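## Task

Pick up the wine glass standing on the table and hang it inverted on the rack so that its whole stem sits inside a curl of wire that held no glass, with the glass touching only the wire. It fails if the glass is tossed or let fall farther than about a thumb's length, if any glass tips over while no gripper holds it, or if it suffers a blow as hard as such a fall. The glass already on the rack must stay hanging upright in its own curl.

## Robot and tools

Robot: two 6-joint arms, left_arm and right_arm, each with a parallel two-finger gripper and a wrist camera. A third camera, cam_high, looks down from above. All three images are 896x504. The session has two scenes; finished_scene(scene=N) closes scene N for good, and any later calls in the same reply act on the next scene.

Frame: every position is in the scene frame, in metres. The origin is on the table surface, halfway between the two arm bases. +x points out over the table, +z points up, and left_arm sits on the +y side. Calibrated bases: left_arm at (+0.008, +0.372, 0), right_arm at (-0.006, -0.344, 0), turned by a tiny yaw. Reported hand poses can be off by a few cm, more when the arm is stretched far.

The row: both tools move the arms with rows of 14 numbers, each in [-1, 1]. The first 7 belong to left_arm and the last 7 to right_arm; the full row is always required, even when one arm stays still. Within each arm the order is: shoulder, elbow, wrist roll, wrist pitch, waist, wrist yaw, then gripper opening. The six joint numbers are offsets, not poses. They are measured from the Joint targets shown in the latest result, as they were when the action or move began, not from the row before. A value of 1.0 equals 2.224 rad for shoulder, elbow and waist, and 8.485 rad for wrist roll, wrist pitch and wrist yaw; for example 0.1 on the elbow means 0.2224 rad. Since the base is reset at each action, repeating the same offset keeps adding motion. The gripper number is absolute, not an offset: +1 is fully open and -1 is fully closed. To keep a gripper where it is, send its current command again, because 0 means half open. Stated joint ranges (rad): waist -2.618 to 3.054, shoulder 0 to 3.142, elbow 0 to 3.142, wrist pitch and wrist yaw -1.571 to 1.571, wrist roll -2.094 to 2.094. If an offset would push a joint more than 0.059 rad beyond its range, that action is refused for both arms. The true end stop may differ from the stated one by up to 0.059 rad.

execute_actions(actions, cameras): actions is a list of actions. Each action is a list of up to 15 rows, and each row lasts one 1/30 s step. An action always lasts 15 steps (0.5 s); if it has fewer rows, the last row is held. An empty list only returns the current state and images. cameras selects which images come back: leave it out for all, or pass [] for none.

move(target, speed, blend, opening_speed, blocking, cameras): drives the joints along a smooth path to the target. target is either one 14-number row or a list of up to 15 rows. Every row is an offset from the same starting Joint targets, not from the previous row. speed is in rad/s for whichever joint has the farthest to go (0.01 to 12.57, default 0.5); it may be one number or one per target. blend (rad) rounds the corners at waypoints. opening_speed (0.2 or more, per second on the -1..+1 scale) closes or opens the fingers gradually. A path lasts at least 0.5 s, and any part beyond 10 s is cut short. With blocking=false the call returns after 0.5 s while the motion keeps going. The path does not avoid obstacles or the other arm. The result includes a line move: done, off_target, moving, held or fault, and may add limits=held. done does not mean nothing was touched.

wait(seconds 0-10) lets time pass with the last command held. stop brakes a running move. zoom_image(camera, region=[x0,y0,x1,y1]) enlarges part of the latest image; the region can be at most 504x504 pixels. read_manual only returns licence text.

Results: end_effector_position and end_effector_quat_wxyz for each gripper. The position is the point between the finger pads, about 1 cm short of the tips. The fingers point along the gripper's +z axis and open along its y axis. Joint positions, velocities and torques are listed per arm in the same joint order as the row. The positions block ends with the finger gap in metres (0.093 fully open). grip_measured uses the -1..+1 scale: about -0.94 means the pads are touching, and each mm of object width adds about 0.0208. To hold an object, keep sending the closing value; to let it go, send a value well above the reading for its width. Other lines: Joint targets is the base for your next offsets. 'joint sent to its limit' means a joint hit its end stop. 'joint command not followed' means the clearance check changed a command. Tool commands shows what each gripper is being told. MOTOR HOT appears at 75 °C. At 90 °C an OVER-TEMPERATURE FAULT folds that arm, and it stays out of use.

Motion limits: each joint target can only run a fixed amount ahead of the measured angle, 0.339 rad for the big joints and 2.2 for the wrist joints. Targets that would move the hand more than 200 mm are scaled back. Large moves therefore take several actions. Friction and gravity can leave a joint short of its target.

Things to avoid: dropping or tossing the glass, or letting it fall more than a few cm. Knocking over either glass, including the one already hanging. Fast impacts and hard pressing against the rack or table. Collisions or squeezing between the two grippers. Leaving anything off the table. Holding a stretched-out pose for a long time, or pushing against an obstacle, since both heat the motors. The simulation keeps running while you think, so work promptly.

Each tool is called after "Request:" as name([rows], argument=value, ...), one row to a line, values as JSON.

## Session

Request:
execute_actions(actions=[])

Scene clock: 0.00 s.
left_arm: end_effector_position=(+0.3949, +0.3914, +0.0679) grip_measured=+1.000 end_effector_quat_wxyz=(+0.553, -0.018, +0.831, +0.046) | right_arm: end_effector_position=(+0.3796, -0.3360, +0.0912) grip_measured=+1.000 end_effector_quat_wxyz=(+0.551, -0.005, +0.834, +0.033)
Joint names: [shoulder, elbow, wrist roll, wrist pitch, waist, wrist yaw]
Joint positions: left_arm=[1.625 0.355 0.026 0.875 0.015 -0.084 0.093] | right_arm=[1.484 0.388 0.024 0.692 -0.023 -0.067 0.093]
Joint velocities: within noise
Joint torques (N m): no reading
Heat: left arm: 34 °C; right arm: 37 °C.
Joint targets: left_arm=[1.615 0.364 0.027 0.885 0.015 -0.084] | right_arm=[1.478 0.396 0.024 0.694 -0.023 -0.067]
Tool commands: left_gripper/opening=+1.0 right_gripper/opening=+1.0

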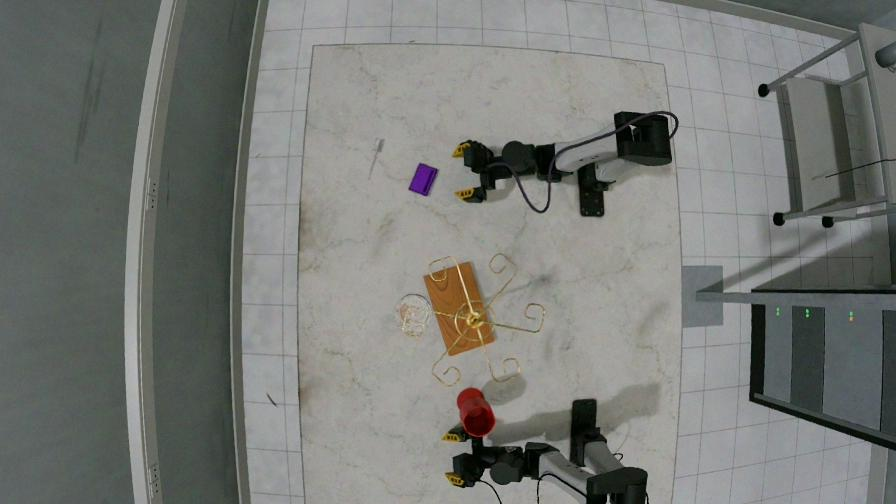

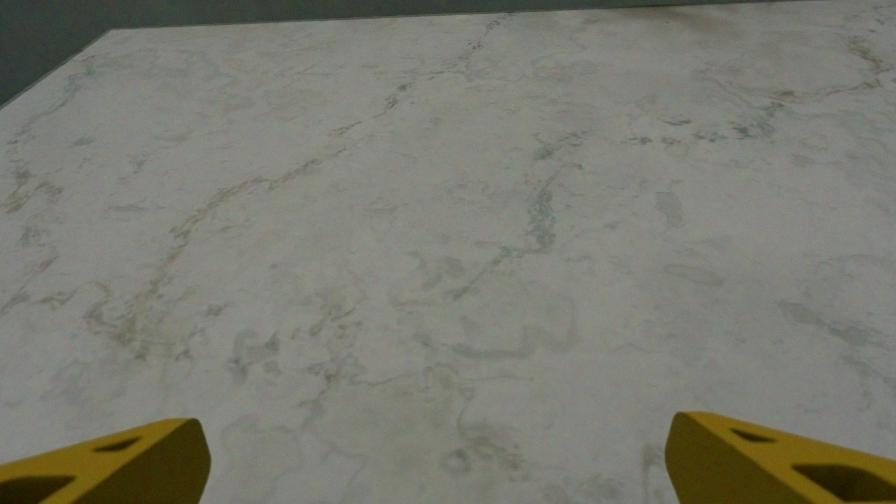

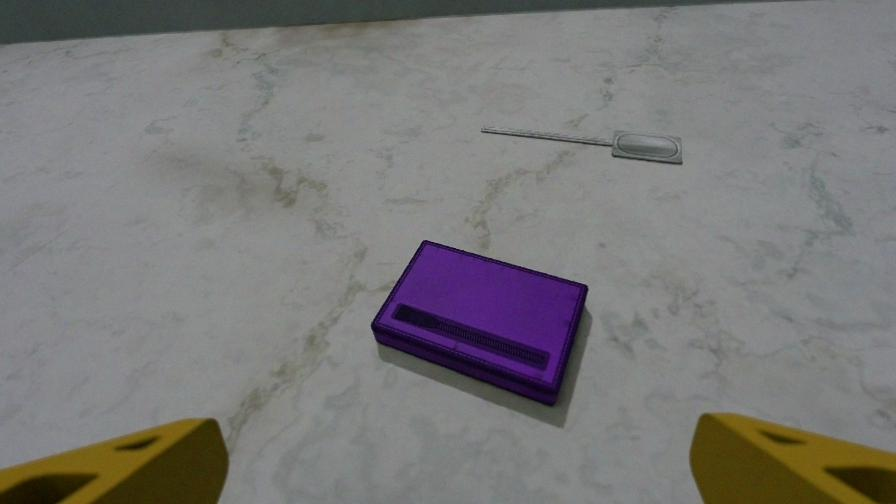

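Request:
zoom_image(camera="cam_high", region=[380, 230, 580, 400])

Request:
zoom_image(camera="cam_high", region=[400, 340, 560, 500])

Scaled by 2.520 from the camera's 896x504 image, which has a finer 1280x720 frame.

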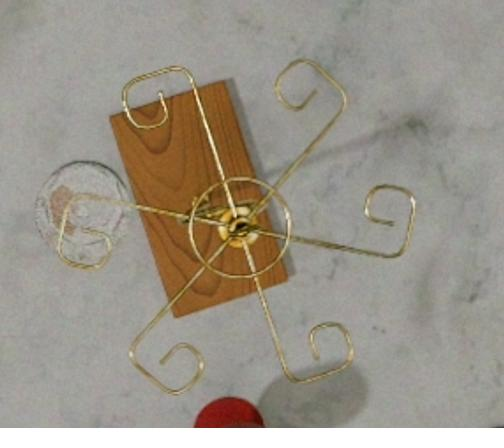

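Scaled by 3.150 from the camera's 896x504 image, which has a finer 1280x720 frame.

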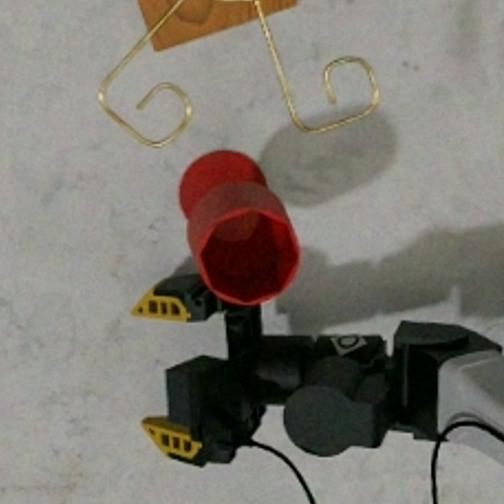

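Request:
move([
  [-0.5913, 0.4209, 0, -0.2575, 0, 0, 1, -0.5297, 0.0018, 0, -0.0759, 0, 0, 1],
  [-0.5913, 0.4209, -0.0032, -0.2575, -0.299, 0.0099, 1, -0.5297, 0.0018, -0.0028, -0.0759, 0.37, 0.0079, 1],
], speed=1.2, blend=0.15)

Scene clock: 348.17 s.
left_arm: end_effector_position=(+0.0745, +0.3242, +0.3560) grip_measured=+1.000 end_effector_quat_wxyz=(+0.564, +0.255, +0.764, -0.180) | right_arm: end_effector_position=(+0.1634, -0.1644, +0.3079) grip_measured=+1.000 end_effector_quat_wxyz=(+0.693, -0.259, +0.601, +0.303)
Joint names: [shoulder, elbow, wrist roll, wrist pitch, waist, wrist yaw]
Joint positions: left_arm=[0.295 1.29 0.008 -1.298 -0.645 -0.014 0.093] | right_arm=[0.303 0.388 0.007 0.06 0.793 -0.012 0.093]
Joint velocities: within noise
Joint torques (N m): left_arm=[6.37 3.32 -0.19 1.96 -0.7 0.11] | right_arm=[1.18 7.42 -0.21 1.61 0.57 -0.07]
Heat: left arm: 50 °C; right arm: 41 °C.
Joint targets: left_arm=[0.300 1.300 0.000 -1.300 -0.650 0.000] | right_arm=[0.300 0.400 0.000 0.051 0.800 -0.001]
move: done
camera_calibration:
cam_left_wrist: T_world_to_cam=[[-0.603558, -0.797125, -0.0175679, 0.310999], [-0.522047, 0.41174, -0.746952, 0.211505], [0.602648, -0.441658, -0.664646, 0.415404], [0, 0, 0, 1]] pos_world=[0.0477797, 0.344286, 0.439544]
cam_right_wrist: T_world_to_cam=[[0.727887, -0.684226, -0.0448886, -0.215922], [-0.217154, -0.167926, -0.961585, 0.344152], [0.650403, 0.709673, -0.270813, 0.171533], [0, 0, 0, 1]] pos_world=[0.120335, -0.21168, 0.367693]

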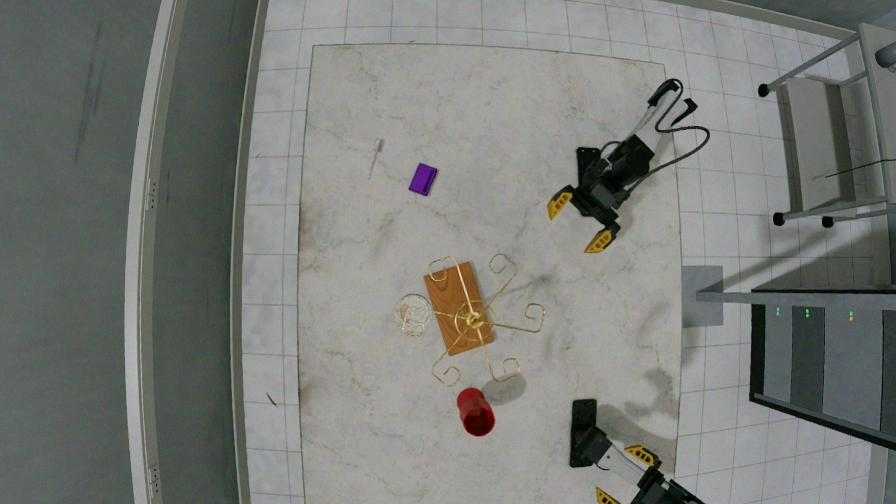

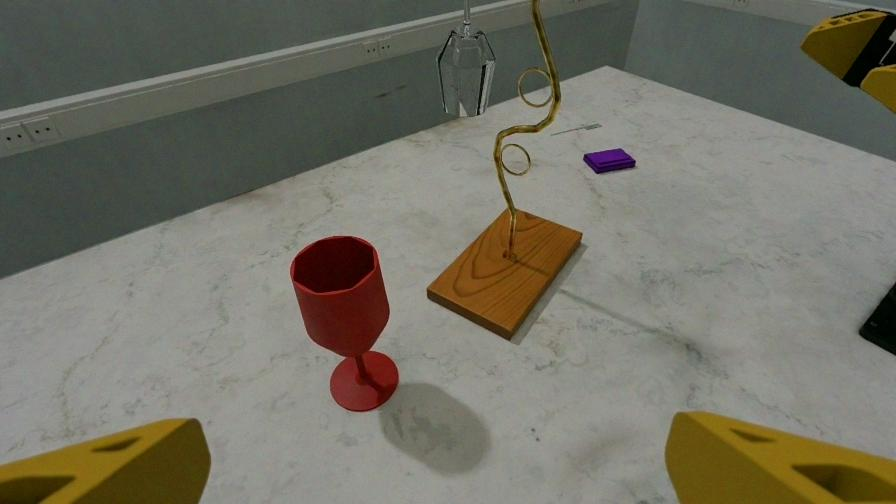

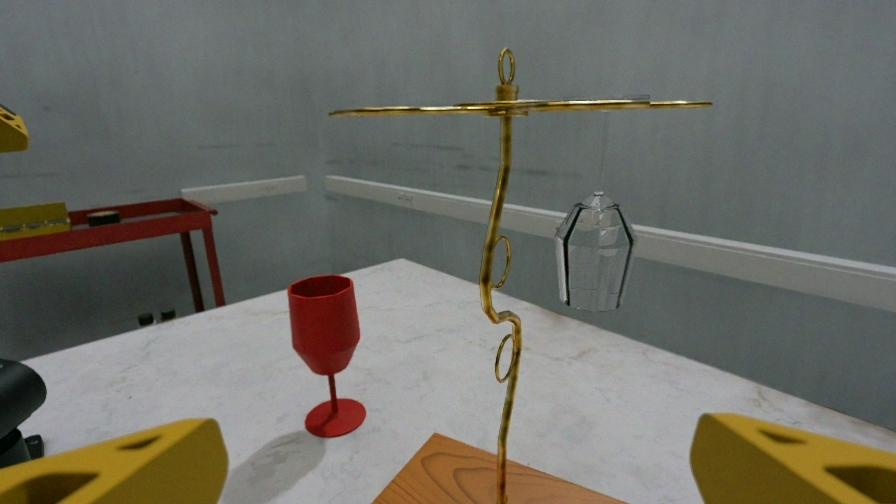

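Request:
zoom_image(camera="cam_right_wrist", region=[310, 30, 730, 330])

Request:
zoom_image(camera="cam_right_wrist", region=[250, 260, 400, 450])

Request:
zoom_image(camera="cam_left_wrist", region=[260, 210, 460, 430])

Request:
zoom_image(camera="cam_high", region=[390, 240, 560, 440])

Scaled by 1.200 from the camera's 896x504 image, which has a finer 1280x720 frame.

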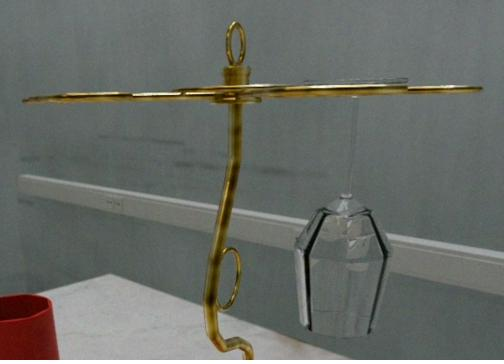

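Scaled by 2.653 from the camera's 896x504 image, which has a finer 1280x720 frame.

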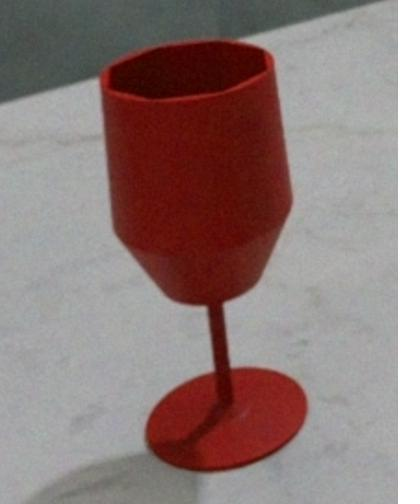

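Scaled by 2.291 from the camera's 896x504 image, which has a finer 1280x720 frame.

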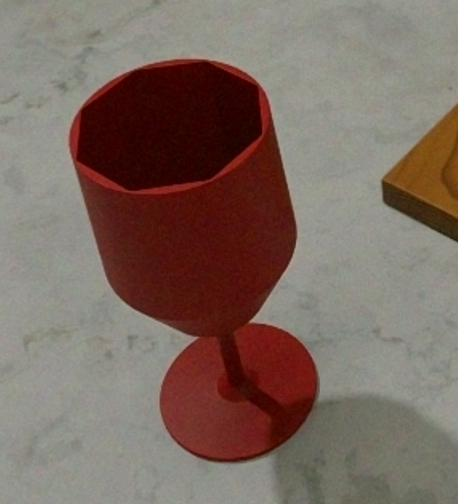

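Scaled by 2.520 from the camera's 896x504 image, which has a finer 1280x720 frame.

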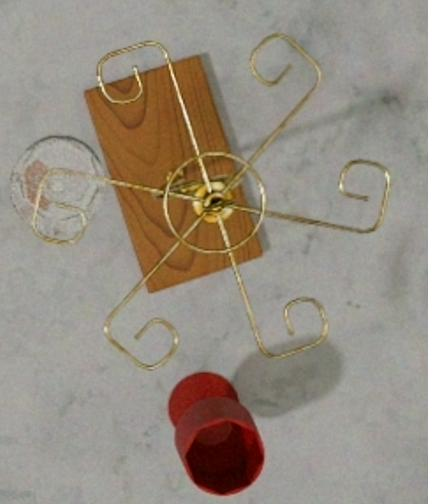

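Request:
zoom_image(camera="cam_high", region=[540, 380, 700, 504])

Request:
zoom_image(camera="cam_high", region=[540, 70, 720, 260])

Scaled by 3.150 from the camera's 896x504 image, which has a finer 1280x720 frame.

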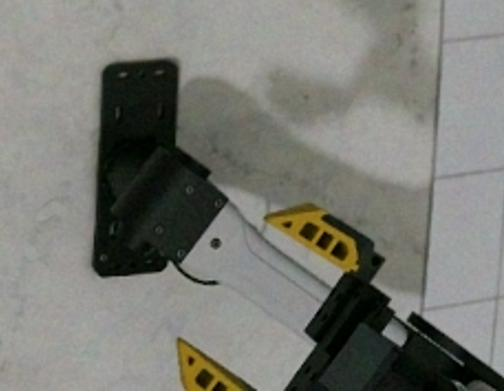

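Scaled by 2.653 from the camera's 896x504 image, which has a finer 1280x720 frame.

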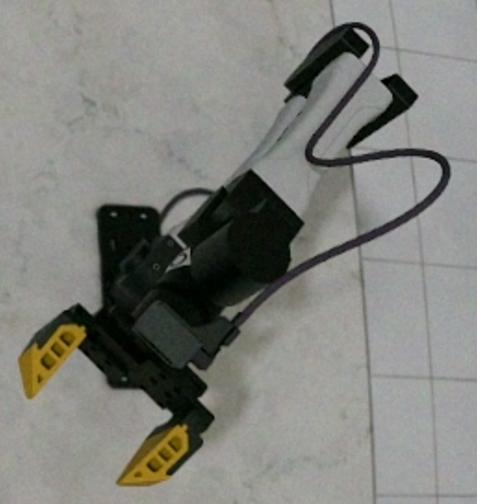

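Request:
zoom_image(camera="cam_high", region=[470, 320, 550, 400])

Request:
zoom_image(camera="cam_high", region=[410, 320, 490, 400])

Scaled by 6.300 from the camera's 896x504 image, which has a finer 1280x720 frame.

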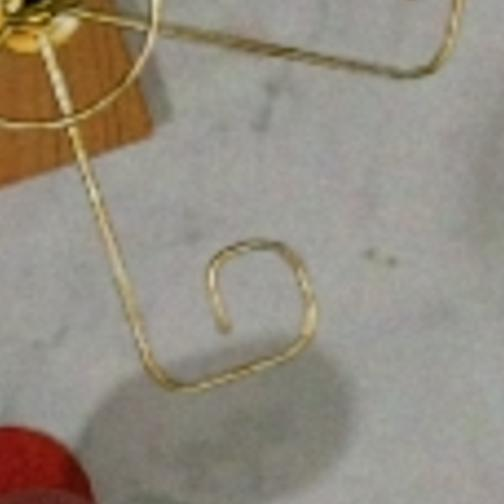

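Scaled by 6.300 from the camera's 896x504 image, which has a finer 1280x720 frame.

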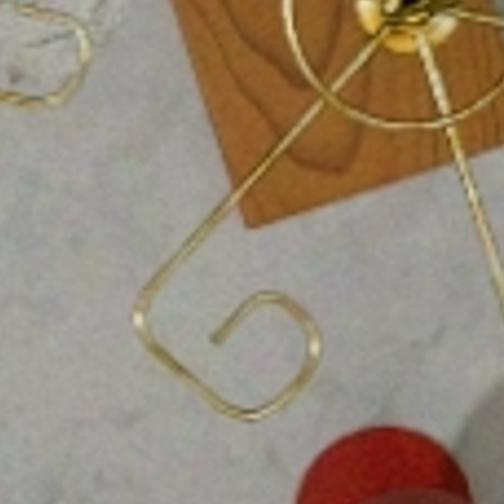

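Request:
move([
  [0, 0, 0.1543, 0, 0.5998, 0.185, 1, 0, 0, 0, 0, 0, 0, 1],
  [0.4556, -0.3825, 0.1543, 0.1007, 0.5998, 0.185, 1, 0, 0, 0, 0, 0, 0, 1],
], speed=1.2, blend=0.15)

Scene clock: 910.47 s.
left_arm: end_effector_position=(+0.2509, +0.3518, +0.1481) grip_measured=+1.000 end_effector_quat_wxyz=(+0.629, +0.296, +0.648, -0.310) | right_arm: end_effector_position=(+0.1636, -0.1645, +0.3077) grip_measured=+1.000 end_effector_quat_wxyz=(+0.693, -0.259, +0.601, +0.302)
Joint names: [shoulder, elbow, wrist roll, wrist pitch, waist, wrist yaw]
Joint positions: left_arm=[1.311 0.453 1.293 -0.464 0.681 1.554 0.093] | right_arm=[0.303 0.388 0.006 0.058 0.793 -0.011 0.093]
Joint velocities: within noise
Joint torques (N m): left_arm=[-3.21 3.88 0.11 0.69 -0.12 0.59] | right_arm=[1.21 7.56 -0.15 1.63 0.47 -0.1]
Heat: left arm: 52 °C; right arm: 44 °C.
Joint targets: left_arm=[1.313 0.449 1.309 -0.446 0.684 1.570] | right_arm=[0.300 0.400 0.000 0.050 0.800 -0.001]
move: done
camera_calibration:
cam_left_wrist: T_world_to_cam=[[-0.781507, -0.623563, 0.0204111, 0.413743], [-0.279557, 0.320744, -0.90497, 0.131555], [0.557759, -0.712946, -0.424985, 0.254323], [0, 0, 0, 1]] pos_world=[0.218268, 0.397118, 0.218692]
cam_right_wrist: T_world_to_cam=[[0.726774, -0.685416, -0.0447695, -0.216243], [-0.218072, -0.168442, -0.961287, 0.343892], [0.65134, 0.708401, -0.271889, 0.171363], [0, 0, 0, 1]] pos_world=[0.120538, -0.211684, 0.367489]

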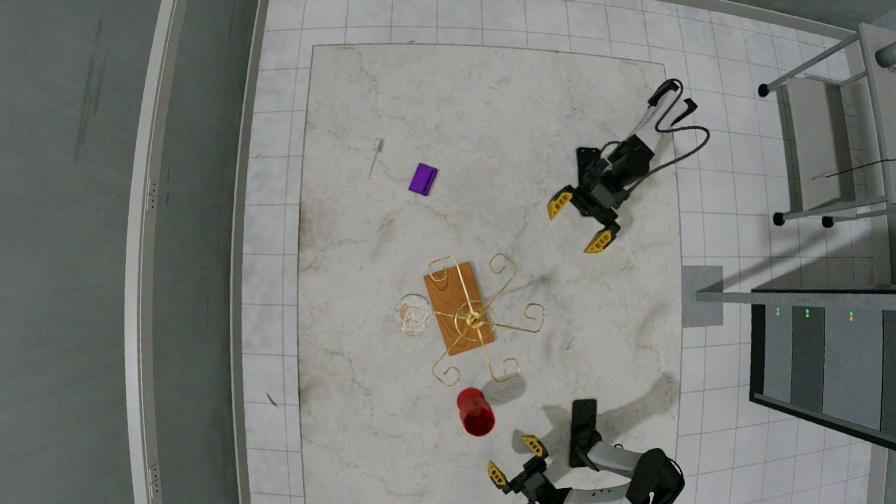

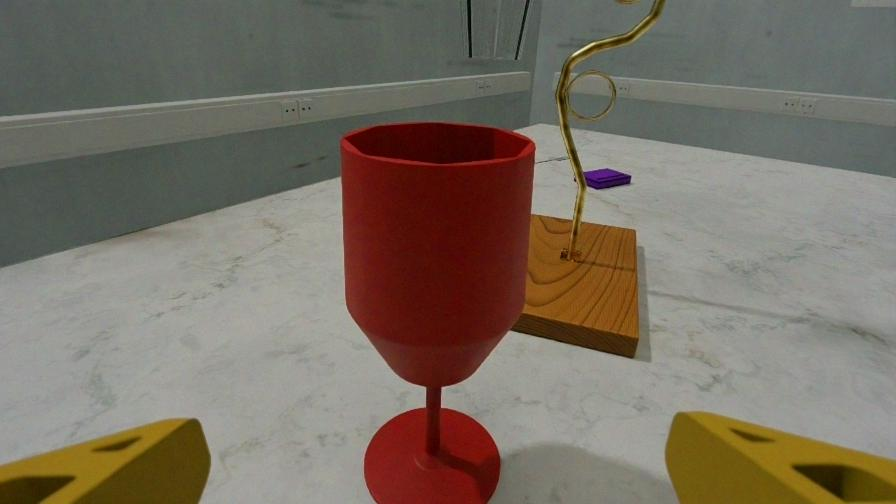

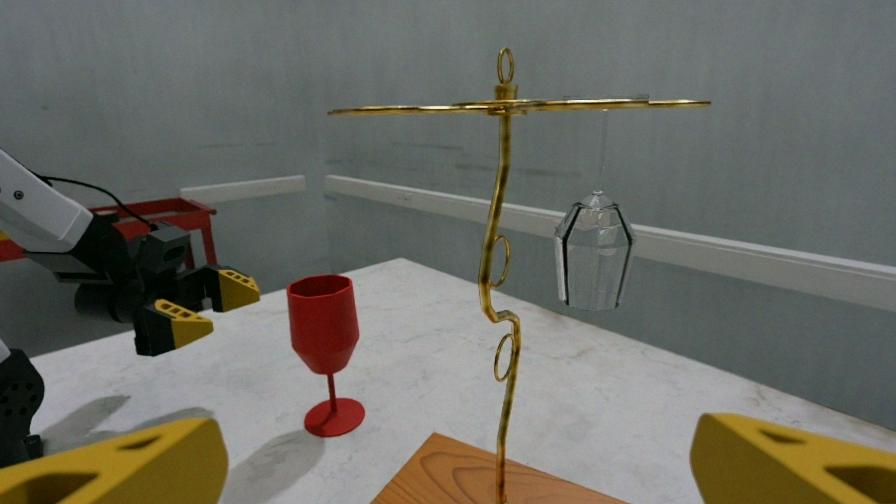

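Request:
move([
  [0.1427, 0.1251, 0, 0.0047, -0.127, 0, 1, 0, 0, 0, 0, 0, 0, 1],
  [0.1818, 0.1689, 0, 0.0035, -0.1777, 0, 1, 0, 0, 0, 0, 0, 0, 1],
], speed=0.5, blend=0.05)

Scene clock: 951.80 s.
left_arm: end_effector_position=(+0.3165, +0.2882, +0.1437) grip_measured=+1.000 end_effector_quat_wxyz=(+0.554, +0.412, +0.581, -0.430) | right_arm: end_effector_position=(+0.1636, -0.1645, +0.3077) grip_measured=+1.000 end_effector_quat_wxyz=(+0.693, -0.259, +0.601, +0.302)
Joint names: [shoulder, elbow, wrist roll, wrist pitch, waist, wrist yaw]
Joint positions: left_arm=[1.71 0.799 1.295 -0.427 0.291 1.555 0.093] | right_arm=[0.303 0.388 0.006 0.058 0.793 -0.011 0.093]
Joint velocities: within noise
Joint torques (N m): left_arm=[-6.43 6.04 0.09 0.61 -0.51 0.67] | right_arm=[1.11 7.24 -0.19 1.64 0.53 -0.05]
Heat: left arm: 42 °C; right arm: 44 °C.
Joint targets: left_arm=[1.718 0.825 1.309 -0.416 0.289 1.569] | right_arm=[0.300 0.400 0.000 0.051 0.800 -0.001]
move: done
camera_calibration:
cam_left_wrist: T_world_to_cam=[[-0.959462, -0.279849, 0.0334147, 0.380757], [-0.147947, 0.399193, -0.904852, 0.102047], [0.239883, -0.873115, -0.424414, 0.317269], [0, 0, 0, 1]] pos_world=[0.304312, 0.34283, 0.214268]
cam_right_wrist: T_world_to_cam=[[0.726774, -0.685416, -0.0447695, -0.216243], [-0.218072, -0.168442, -0.961287, 0.343892], [0.65134, 0.708401, -0.271889, 0.171363], [0, 0, 0, 1]] pos_world=[0.120538, -0.211684, 0.367489]

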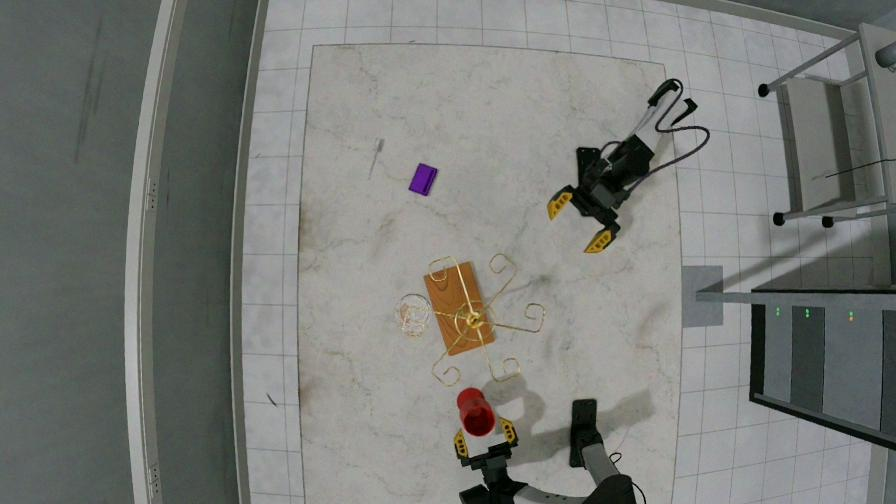

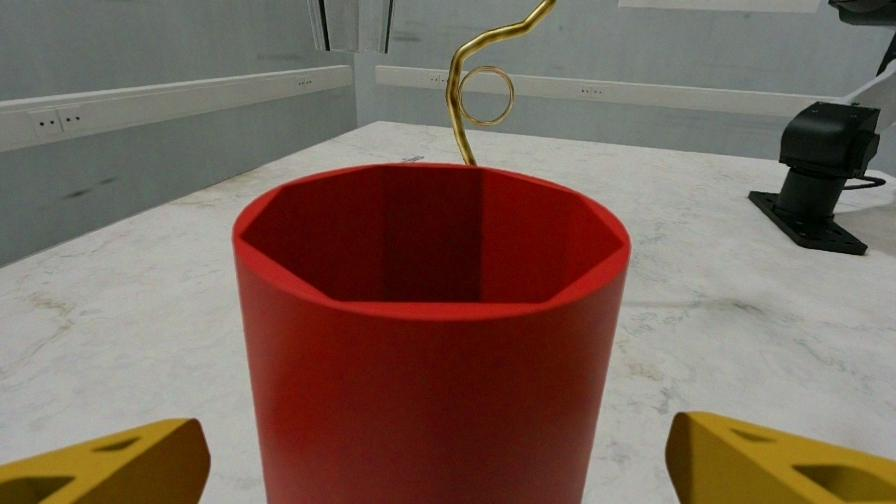

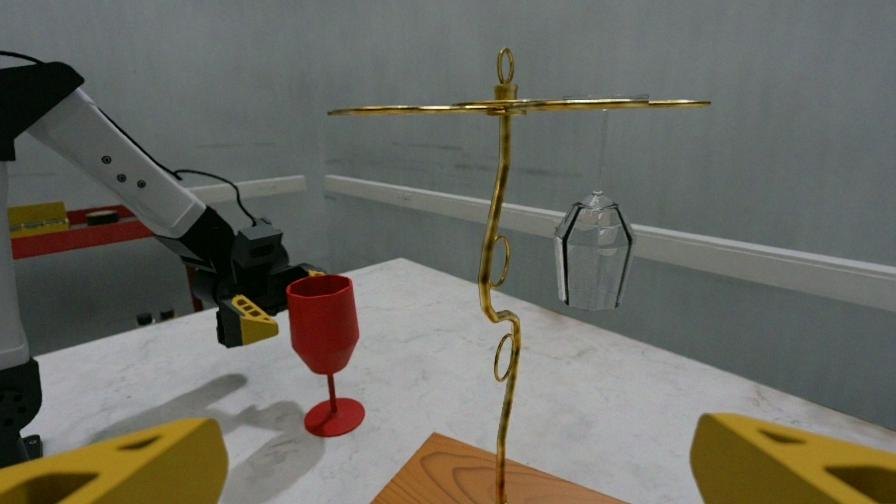

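Request:
move(target=[0.0316, 0.0384, 0, -0.0017, -0.0469, 0, 1, 0, 0, 0, 0, 0, 0, 1], speed=0.3)

Scene clock: 983.40 s.
left_arm: end_effector_position=(+0.3273, +0.2606, +0.1438) grip_measured=+1.000 end_effector_quat_wxyz=(+0.535, +0.446, +0.556, -0.454) | right_arm: end_effector_position=(+0.1636, -0.1645, +0.3077) grip_measured=+1.000 end_effector_quat_wxyz=(+0.693, -0.259, +0.601, +0.302)
Joint names: [shoulder, elbow, wrist roll, wrist pitch, waist, wrist yaw]
Joint positions: left_arm=[1.779 0.884 1.295 -0.427 0.187 1.555 0.093] | right_arm=[0.303 0.388 0.006 0.058 0.793 -0.011 0.093]
Joint velocities: within noise
Joint torques (N m): left_arm=[-7.15 6.06 0.08 0.52 -0.4 0.63] | right_arm=[1.1 7.46 -0.14 1.61 0.53 -0.06]
Heat: left arm: 40 °C; right arm: 44 °C.
Joint targets: left_arm=[1.788 0.910 1.309 -0.430 0.185 1.569] | right_arm=[0.300 0.400 0.000 0.051 0.800 -0.001]
move: done
camera_calibration:
cam_left_wrist: T_world_to_cam=[[-0.983662, -0.179071, 0.0185042, 0.367277], [-0.092552, 0.414867, -0.905163, 0.0925605], [0.154412, -0.892087, -0.424662, 0.323573], [0, 0, 0, 1]] pos_world=[0.31988, 0.316024, 0.214396]
cam_right_wrist: T_world_to_cam=[[0.726774, -0.685416, -0.0447695, -0.216243], [-0.218072, -0.168442, -0.961287, 0.343892], [0.65134, 0.708401, -0.271889, 0.171363], [0, 0, 0, 1]] pos_world=[0.120538, -0.211684, 0.367489]

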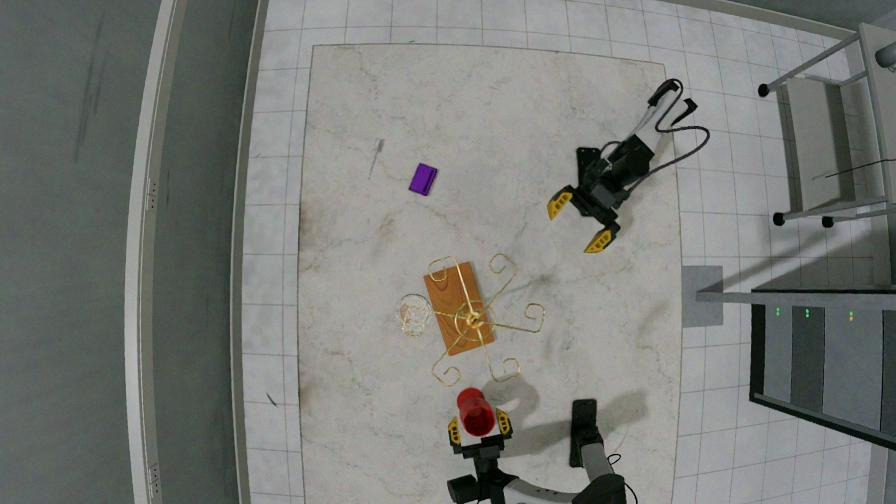

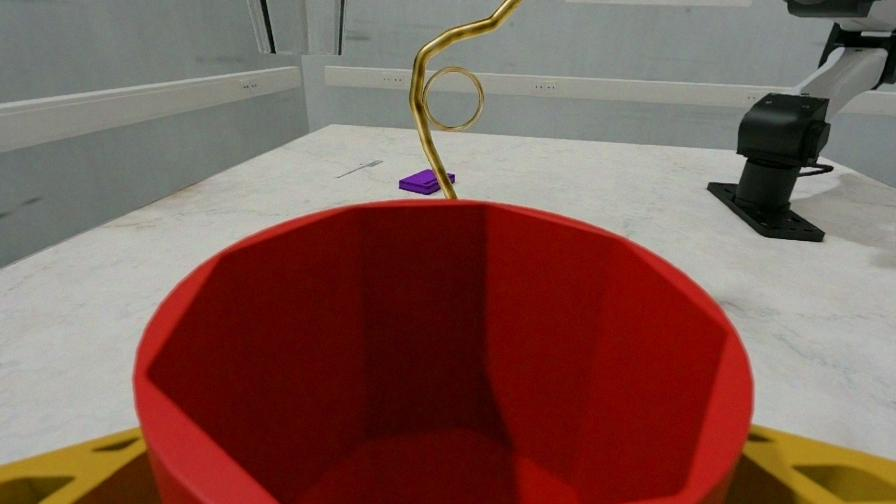

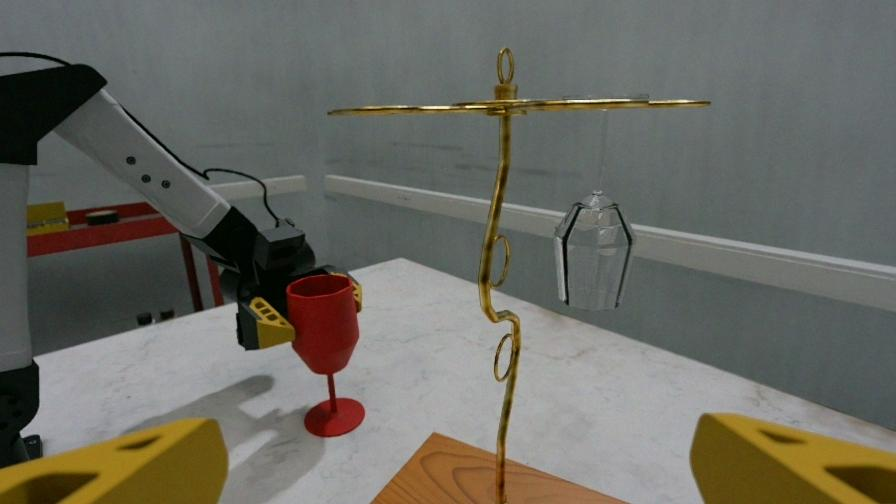

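Request:
move(target=[0, 0, 0, 0, 0, 0, 0.6, 0, 0, 0, 0, 0, 0, 1], opening_speed=0.25)

Scene clock: 993.87 s.
left_arm: end_effector_position=(+0.3272, +0.2606, +0.1438) grip_measured=+0.603 end_effector_quat_wxyz=(+0.535, +0.446, +0.556, -0.454) | right_arm: end_effector_position=(+0.1636, -0.1645, +0.3077) grip_measured=+1.000 end_effector_quat_wxyz=(+0.693, -0.259, +0.601, +0.302)
Joint names: [shoulder, elbow, wrist roll, wrist pitch, waist, wrist yaw]
Joint positions: left_arm=[1.779 0.884 1.295 -0.428 0.187 1.555 0.074] | right_arm=[0.303 0.388 0.006 0.058 0.793 -0.011 0.093]
Joint velocities: within noise
Joint torques (N m): left_arm=[-7.31 6.23 0.11 0.52 -0.46 0.68] | right_arm=[1.05 7.49 -0.17 1.64 0.44 -0.07]
Heat: left arm: 39 °C; right arm: 44 °C.
Joint targets: left_arm=[1.788 0.910 1.309 -0.430 0.185 1.569] | right_arm=[0.300 0.400 0.000 0.051 0.800 -0.001]
move: done
camera_calibration:
cam_left_wrist: T_world_to_cam=[[-0.983657, -0.179013, 0.0193106, 0.367086], [-0.0932534, 0.414779, -0.905131, 0.0927137], [0.15402, -0.892139, -0.424694, 0.323679], [0, 0, 0, 1]] pos_world=[0.319879, 0.316024, 0.214294]
cam_right_wrist: T_world_to_cam=[[0.726774, -0.685416, -0.0447695, -0.216243], [-0.218072, -0.168442, -0.961287, 0.343892], [0.65134, 0.708401, -0.271889, 0.171363], [0, 0, 0, 1]] pos_world=[0.120538, -0.211684, 0.367489]

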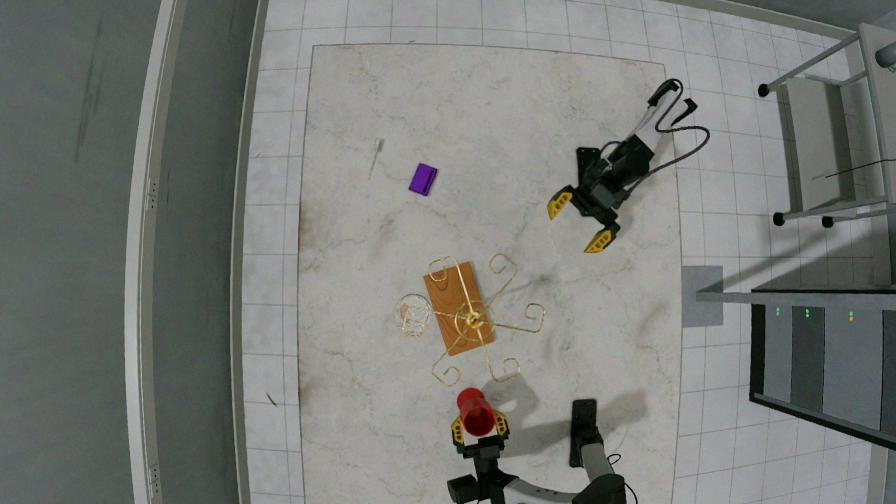

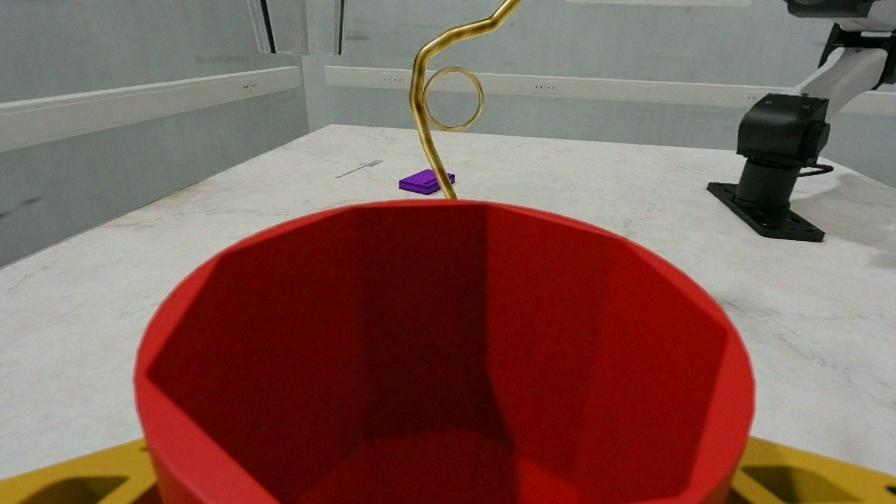

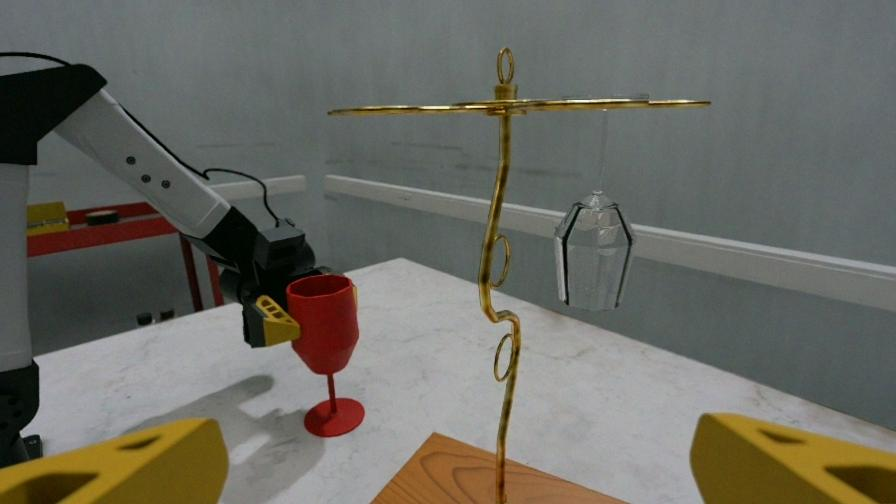

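Request:
move(target=[0, 0, 0, 0, 0, 0, 0.45, 0, 0, 0, 0, 0, 0, 1], opening_speed=0.25, cameras=["cam_left_wrist"])

Scene clock: 1002.87 s.
left_arm: end_effector_position=(+0.3272, +0.2606, +0.1438) grip_measured=+0.544 end_effector_quat_wxyz=(+0.535, +0.446, +0.556, -0.454) | right_arm: end_effector_position=(+0.1636, -0.1645, +0.3077) grip_measured=+1.000 end_effector_quat_wxyz=(+0.693, -0.259, +0.601, +0.302)
Joint names: [shoulder, elbow, wrist roll, wrist pitch, waist, wrist yaw]
Joint positions: left_arm=[1.779 0.884 1.295 -0.428 0.187 1.555 0.071] | right_arm=[0.303 0.388 0.006 0.058 0.793 -0.011 0.093]
Joint velocities: within noise
Joint torques (N m): left_arm=[-7.23 6.13 0.1 0.5 -0.47 0.67] | right_arm=[1.03 7.38 -0.15 1.67 0.66 -0.06]
Heat: left arm: 38 °C; right arm: 44 °C.
Joint targets: left_arm=[1.788 0.910 1.309 -0.430 0.185 1.569] | right_arm=[0.300 0.400 0.000 0.051 0.800 -0.001]
move: done
camera_calibration:
cam_left_wrist: T_world_to_cam=[[-0.983657, -0.179013, 0.0193106, 0.367086], [-0.0932534, 0.414779, -0.905131, 0.0927137], [0.15402, -0.892139, -0.424694, 0.323679], [0, 0, 0, 1]] pos_world=[0.319879, 0.316024, 0.214294]
Images, in order (width x height): cam_left_wrist 896x504.

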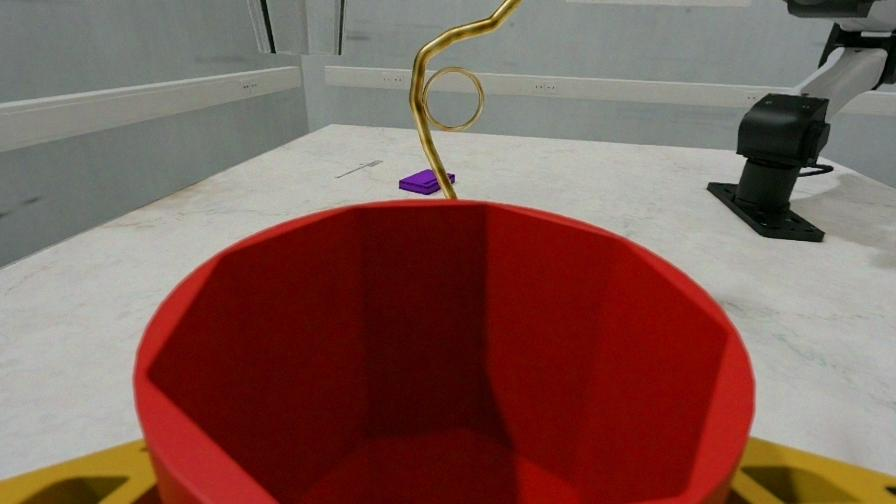

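Request:
move(target=[-0.087, 0.1354, 0, -0.0584, 0, 0, 0.45, 0, 0, 0, 0, 0, 0, 1], speed=0.4)

Scene clock: 1025.93 s.
left_arm: end_effector_position=(+0.3308, +0.2613, +0.2516) grip_measured=+0.536 end_effector_quat_wxyz=(+0.526, +0.435, +0.564, -0.465) | right_arm: end_effector_position=(+0.1637, -0.1645, +0.3077) grip_measured=+1.000 end_effector_quat_wxyz=(+0.693, -0.259, +0.601, +0.302)
Joint names: [shoulder, elbow, wrist roll, wrist pitch, waist, wrist yaw]
Joint positions: left_arm=[1.624 1.182 1.295 -0.921 0.187 1.555 0.071] | right_arm=[0.303 0.388 0.006 0.058 0.793 -0.01 0.093]
Joint velocities: within noise
Joint torques (N m): left_arm=[-10.36 7.17 0.13 0.46 -0.66 0.66] | right_arm=[1.18 7.3 -0.15 1.63 0.53 -0.06]
Heat: left arm: 37 °C; right arm: 44 °C.
Joint targets: left_arm=[1.595 1.212 1.309 -0.926 0.185 1.569] | right_arm=[0.300 0.400 0.000 0.051 0.800 0.000]
move: done
camera_calibration:
cam_left_wrist: T_world_to_cam=[[-0.982172, -0.178745, 0.0582028, 0.358307], [-0.127863, 0.408273, -0.903861, 0.203255], [0.137798, -0.895189, -0.423849, 0.375517], [0, 0, 0, 1]] pos_world=[0.326163, 0.317221, 0.322022]
cam_right_wrist: T_world_to_cam=[[0.726515, -0.685688, -0.0448084, -0.216256], [-0.218179, -0.168352, -0.961278, 0.343921], [0.651593, 0.708159, -0.271913, 0.17129], [0, 0, 0, 1]] pos_world=[0.120538, -0.211685, 0.367489]

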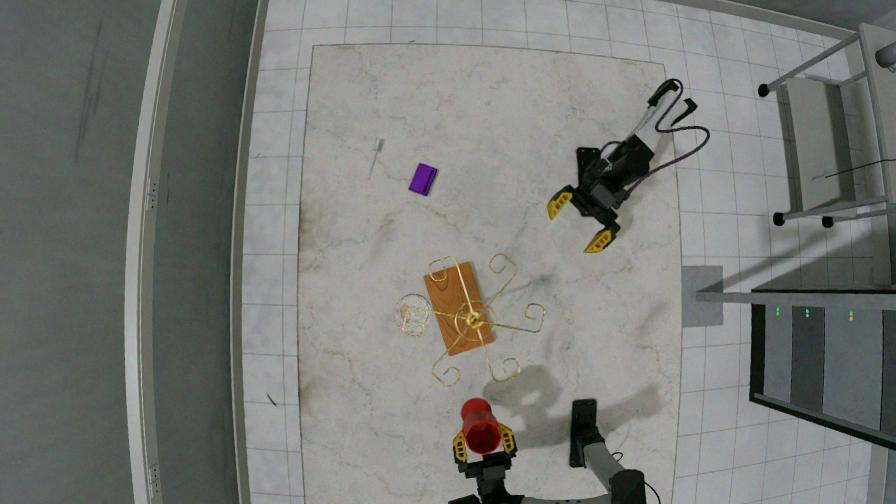

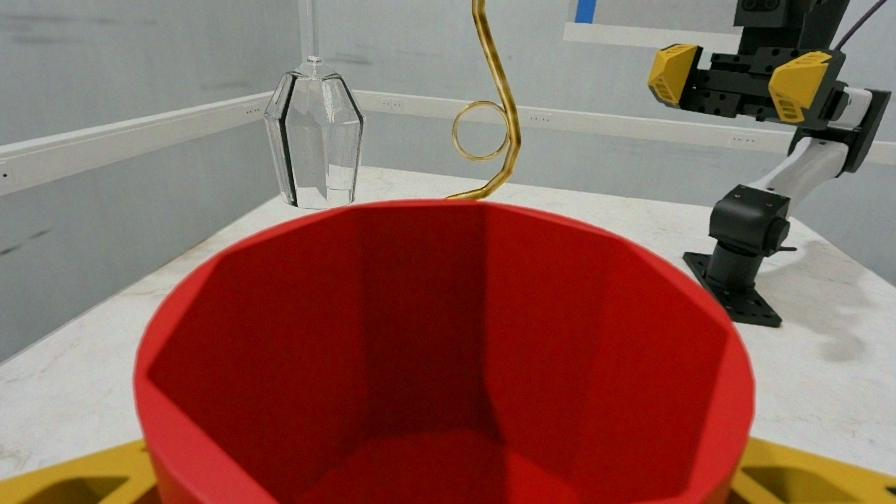

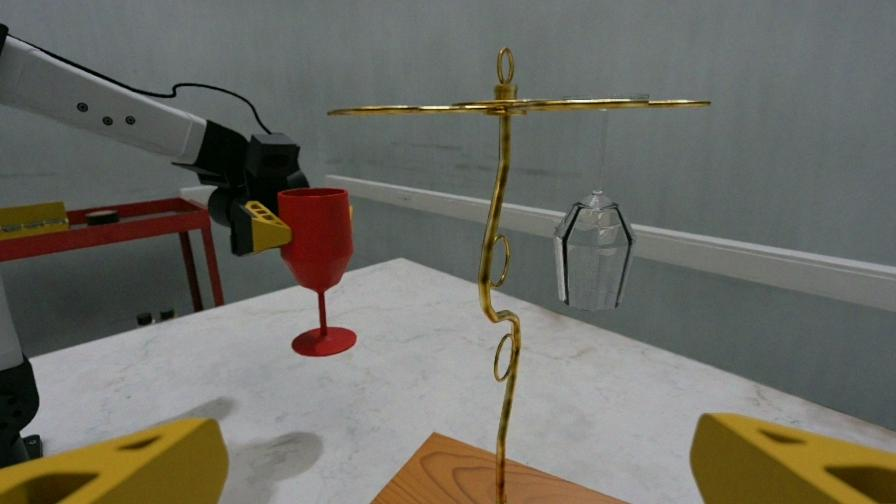

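Request:
move(target=[0, 0, -0.3703, 0, 0, 0, 0.45, 0, 0, 0, 0, 0, 0, 1], speed=1.0)

Scene clock: 1042.43 s.
left_arm: end_effector_position=(+0.3508, +0.2677, +0.2299) grip_measured=+0.535 end_effector_quat_wxyz=(-0.268, -0.478, +0.595, -0.589) | right_arm: end_effector_position=(+0.1637, -0.1645, +0.3077) grip_measured=+1.000 end_effector_quat_wxyz=(+0.693, -0.259, +0.601, +0.302)
Joint names: [shoulder, elbow, wrist roll, wrist pitch, waist, wrist yaw]
Joint positions: left_arm=[1.624 1.182 -1.472 -0.766 0.187 1.395 0.071] | right_arm=[0.303 0.388 0.006 0.058 0.793 -0.01 0.093]
Joint velocities: within noise
Joint torques (N m): left_arm=[-10.66 7.31 -4.37 -0.74 -0.55 2.09] | right_arm=[0.99 7.41 -0.17 1.65 0.55 -0.1]
Heat: left arm: 39 °C; right arm: 44 °C.
Joint targets: left_arm=[1.595 1.212 -1.833 -0.926 0.185 1.570] | right_arm=[0.300 0.400 0.000 0.051 0.800 0.000]
move: off_target (left_arm); left_arm: the wrist roll is farthest, 0.361 rad from its target
camera_calibration:
cam_left_wrist: T_world_to_cam=[[0.87712, 0.157282, 0.453787, -0.452812], [-0.4761, 0.1605, 0.86462, -0.0344778], [0.0631567, -0.974424, 0.21566, 0.269669], [0, 0, 0, 1]] pos_world=[0.363724, 0.339525, 0.177133]
cam_right_wrist: T_world_to_cam=[[0.726515, -0.685688, -0.0448084, -0.216256], [-0.218179, -0.168352, -0.961278, 0.343921], [0.651593, 0.708159, -0.271913, 0.17129], [0, 0, 0, 1]] pos_world=[0.120538, -0.211685, 0.367489]

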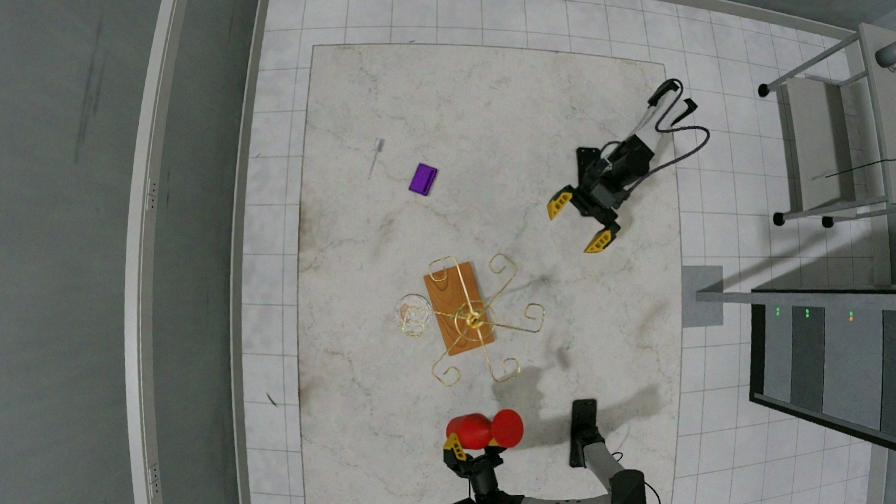

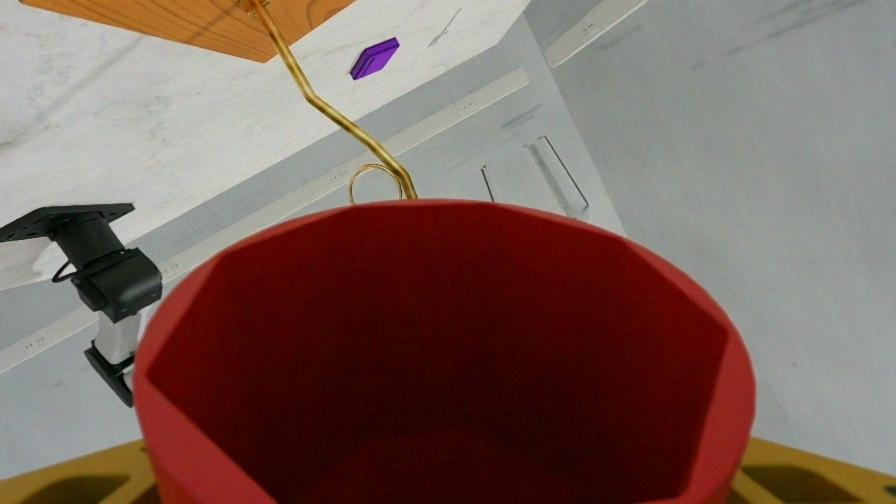

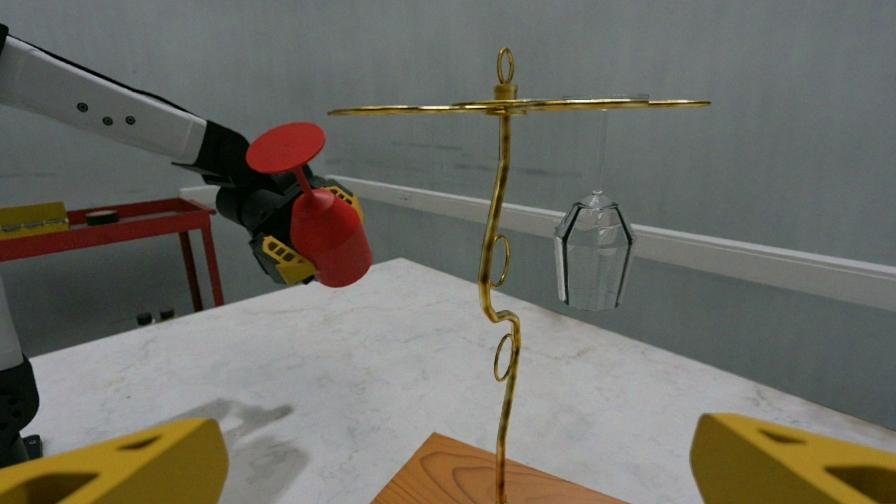

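Request:
zoom_image(camera="cam_right_wrist", region=[140, 60, 400, 310])

Request:
zoom_image(camera="cam_high", region=[420, 390, 580, 504])

Scaled by 1.938 from the camera's 896x504 image, which has a finer 1280x720 frame.

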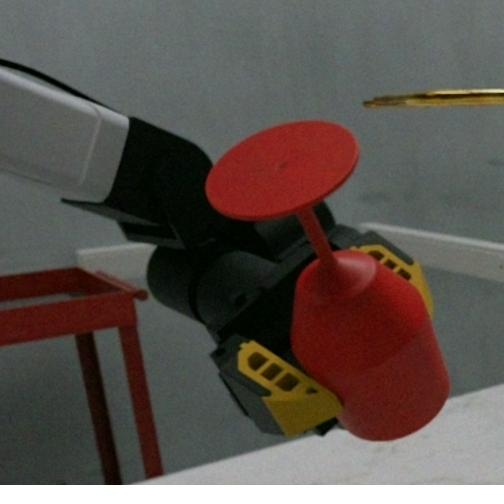

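Scaled by 3.150 from the camera's 896x504 image, which has a finer 1280x720 frame.

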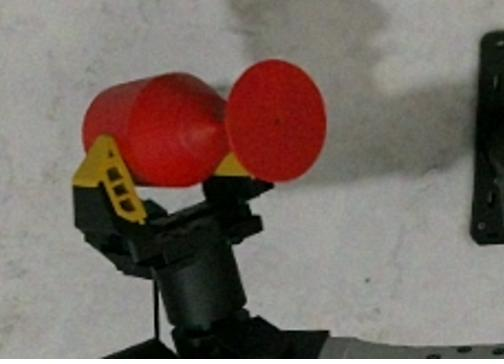

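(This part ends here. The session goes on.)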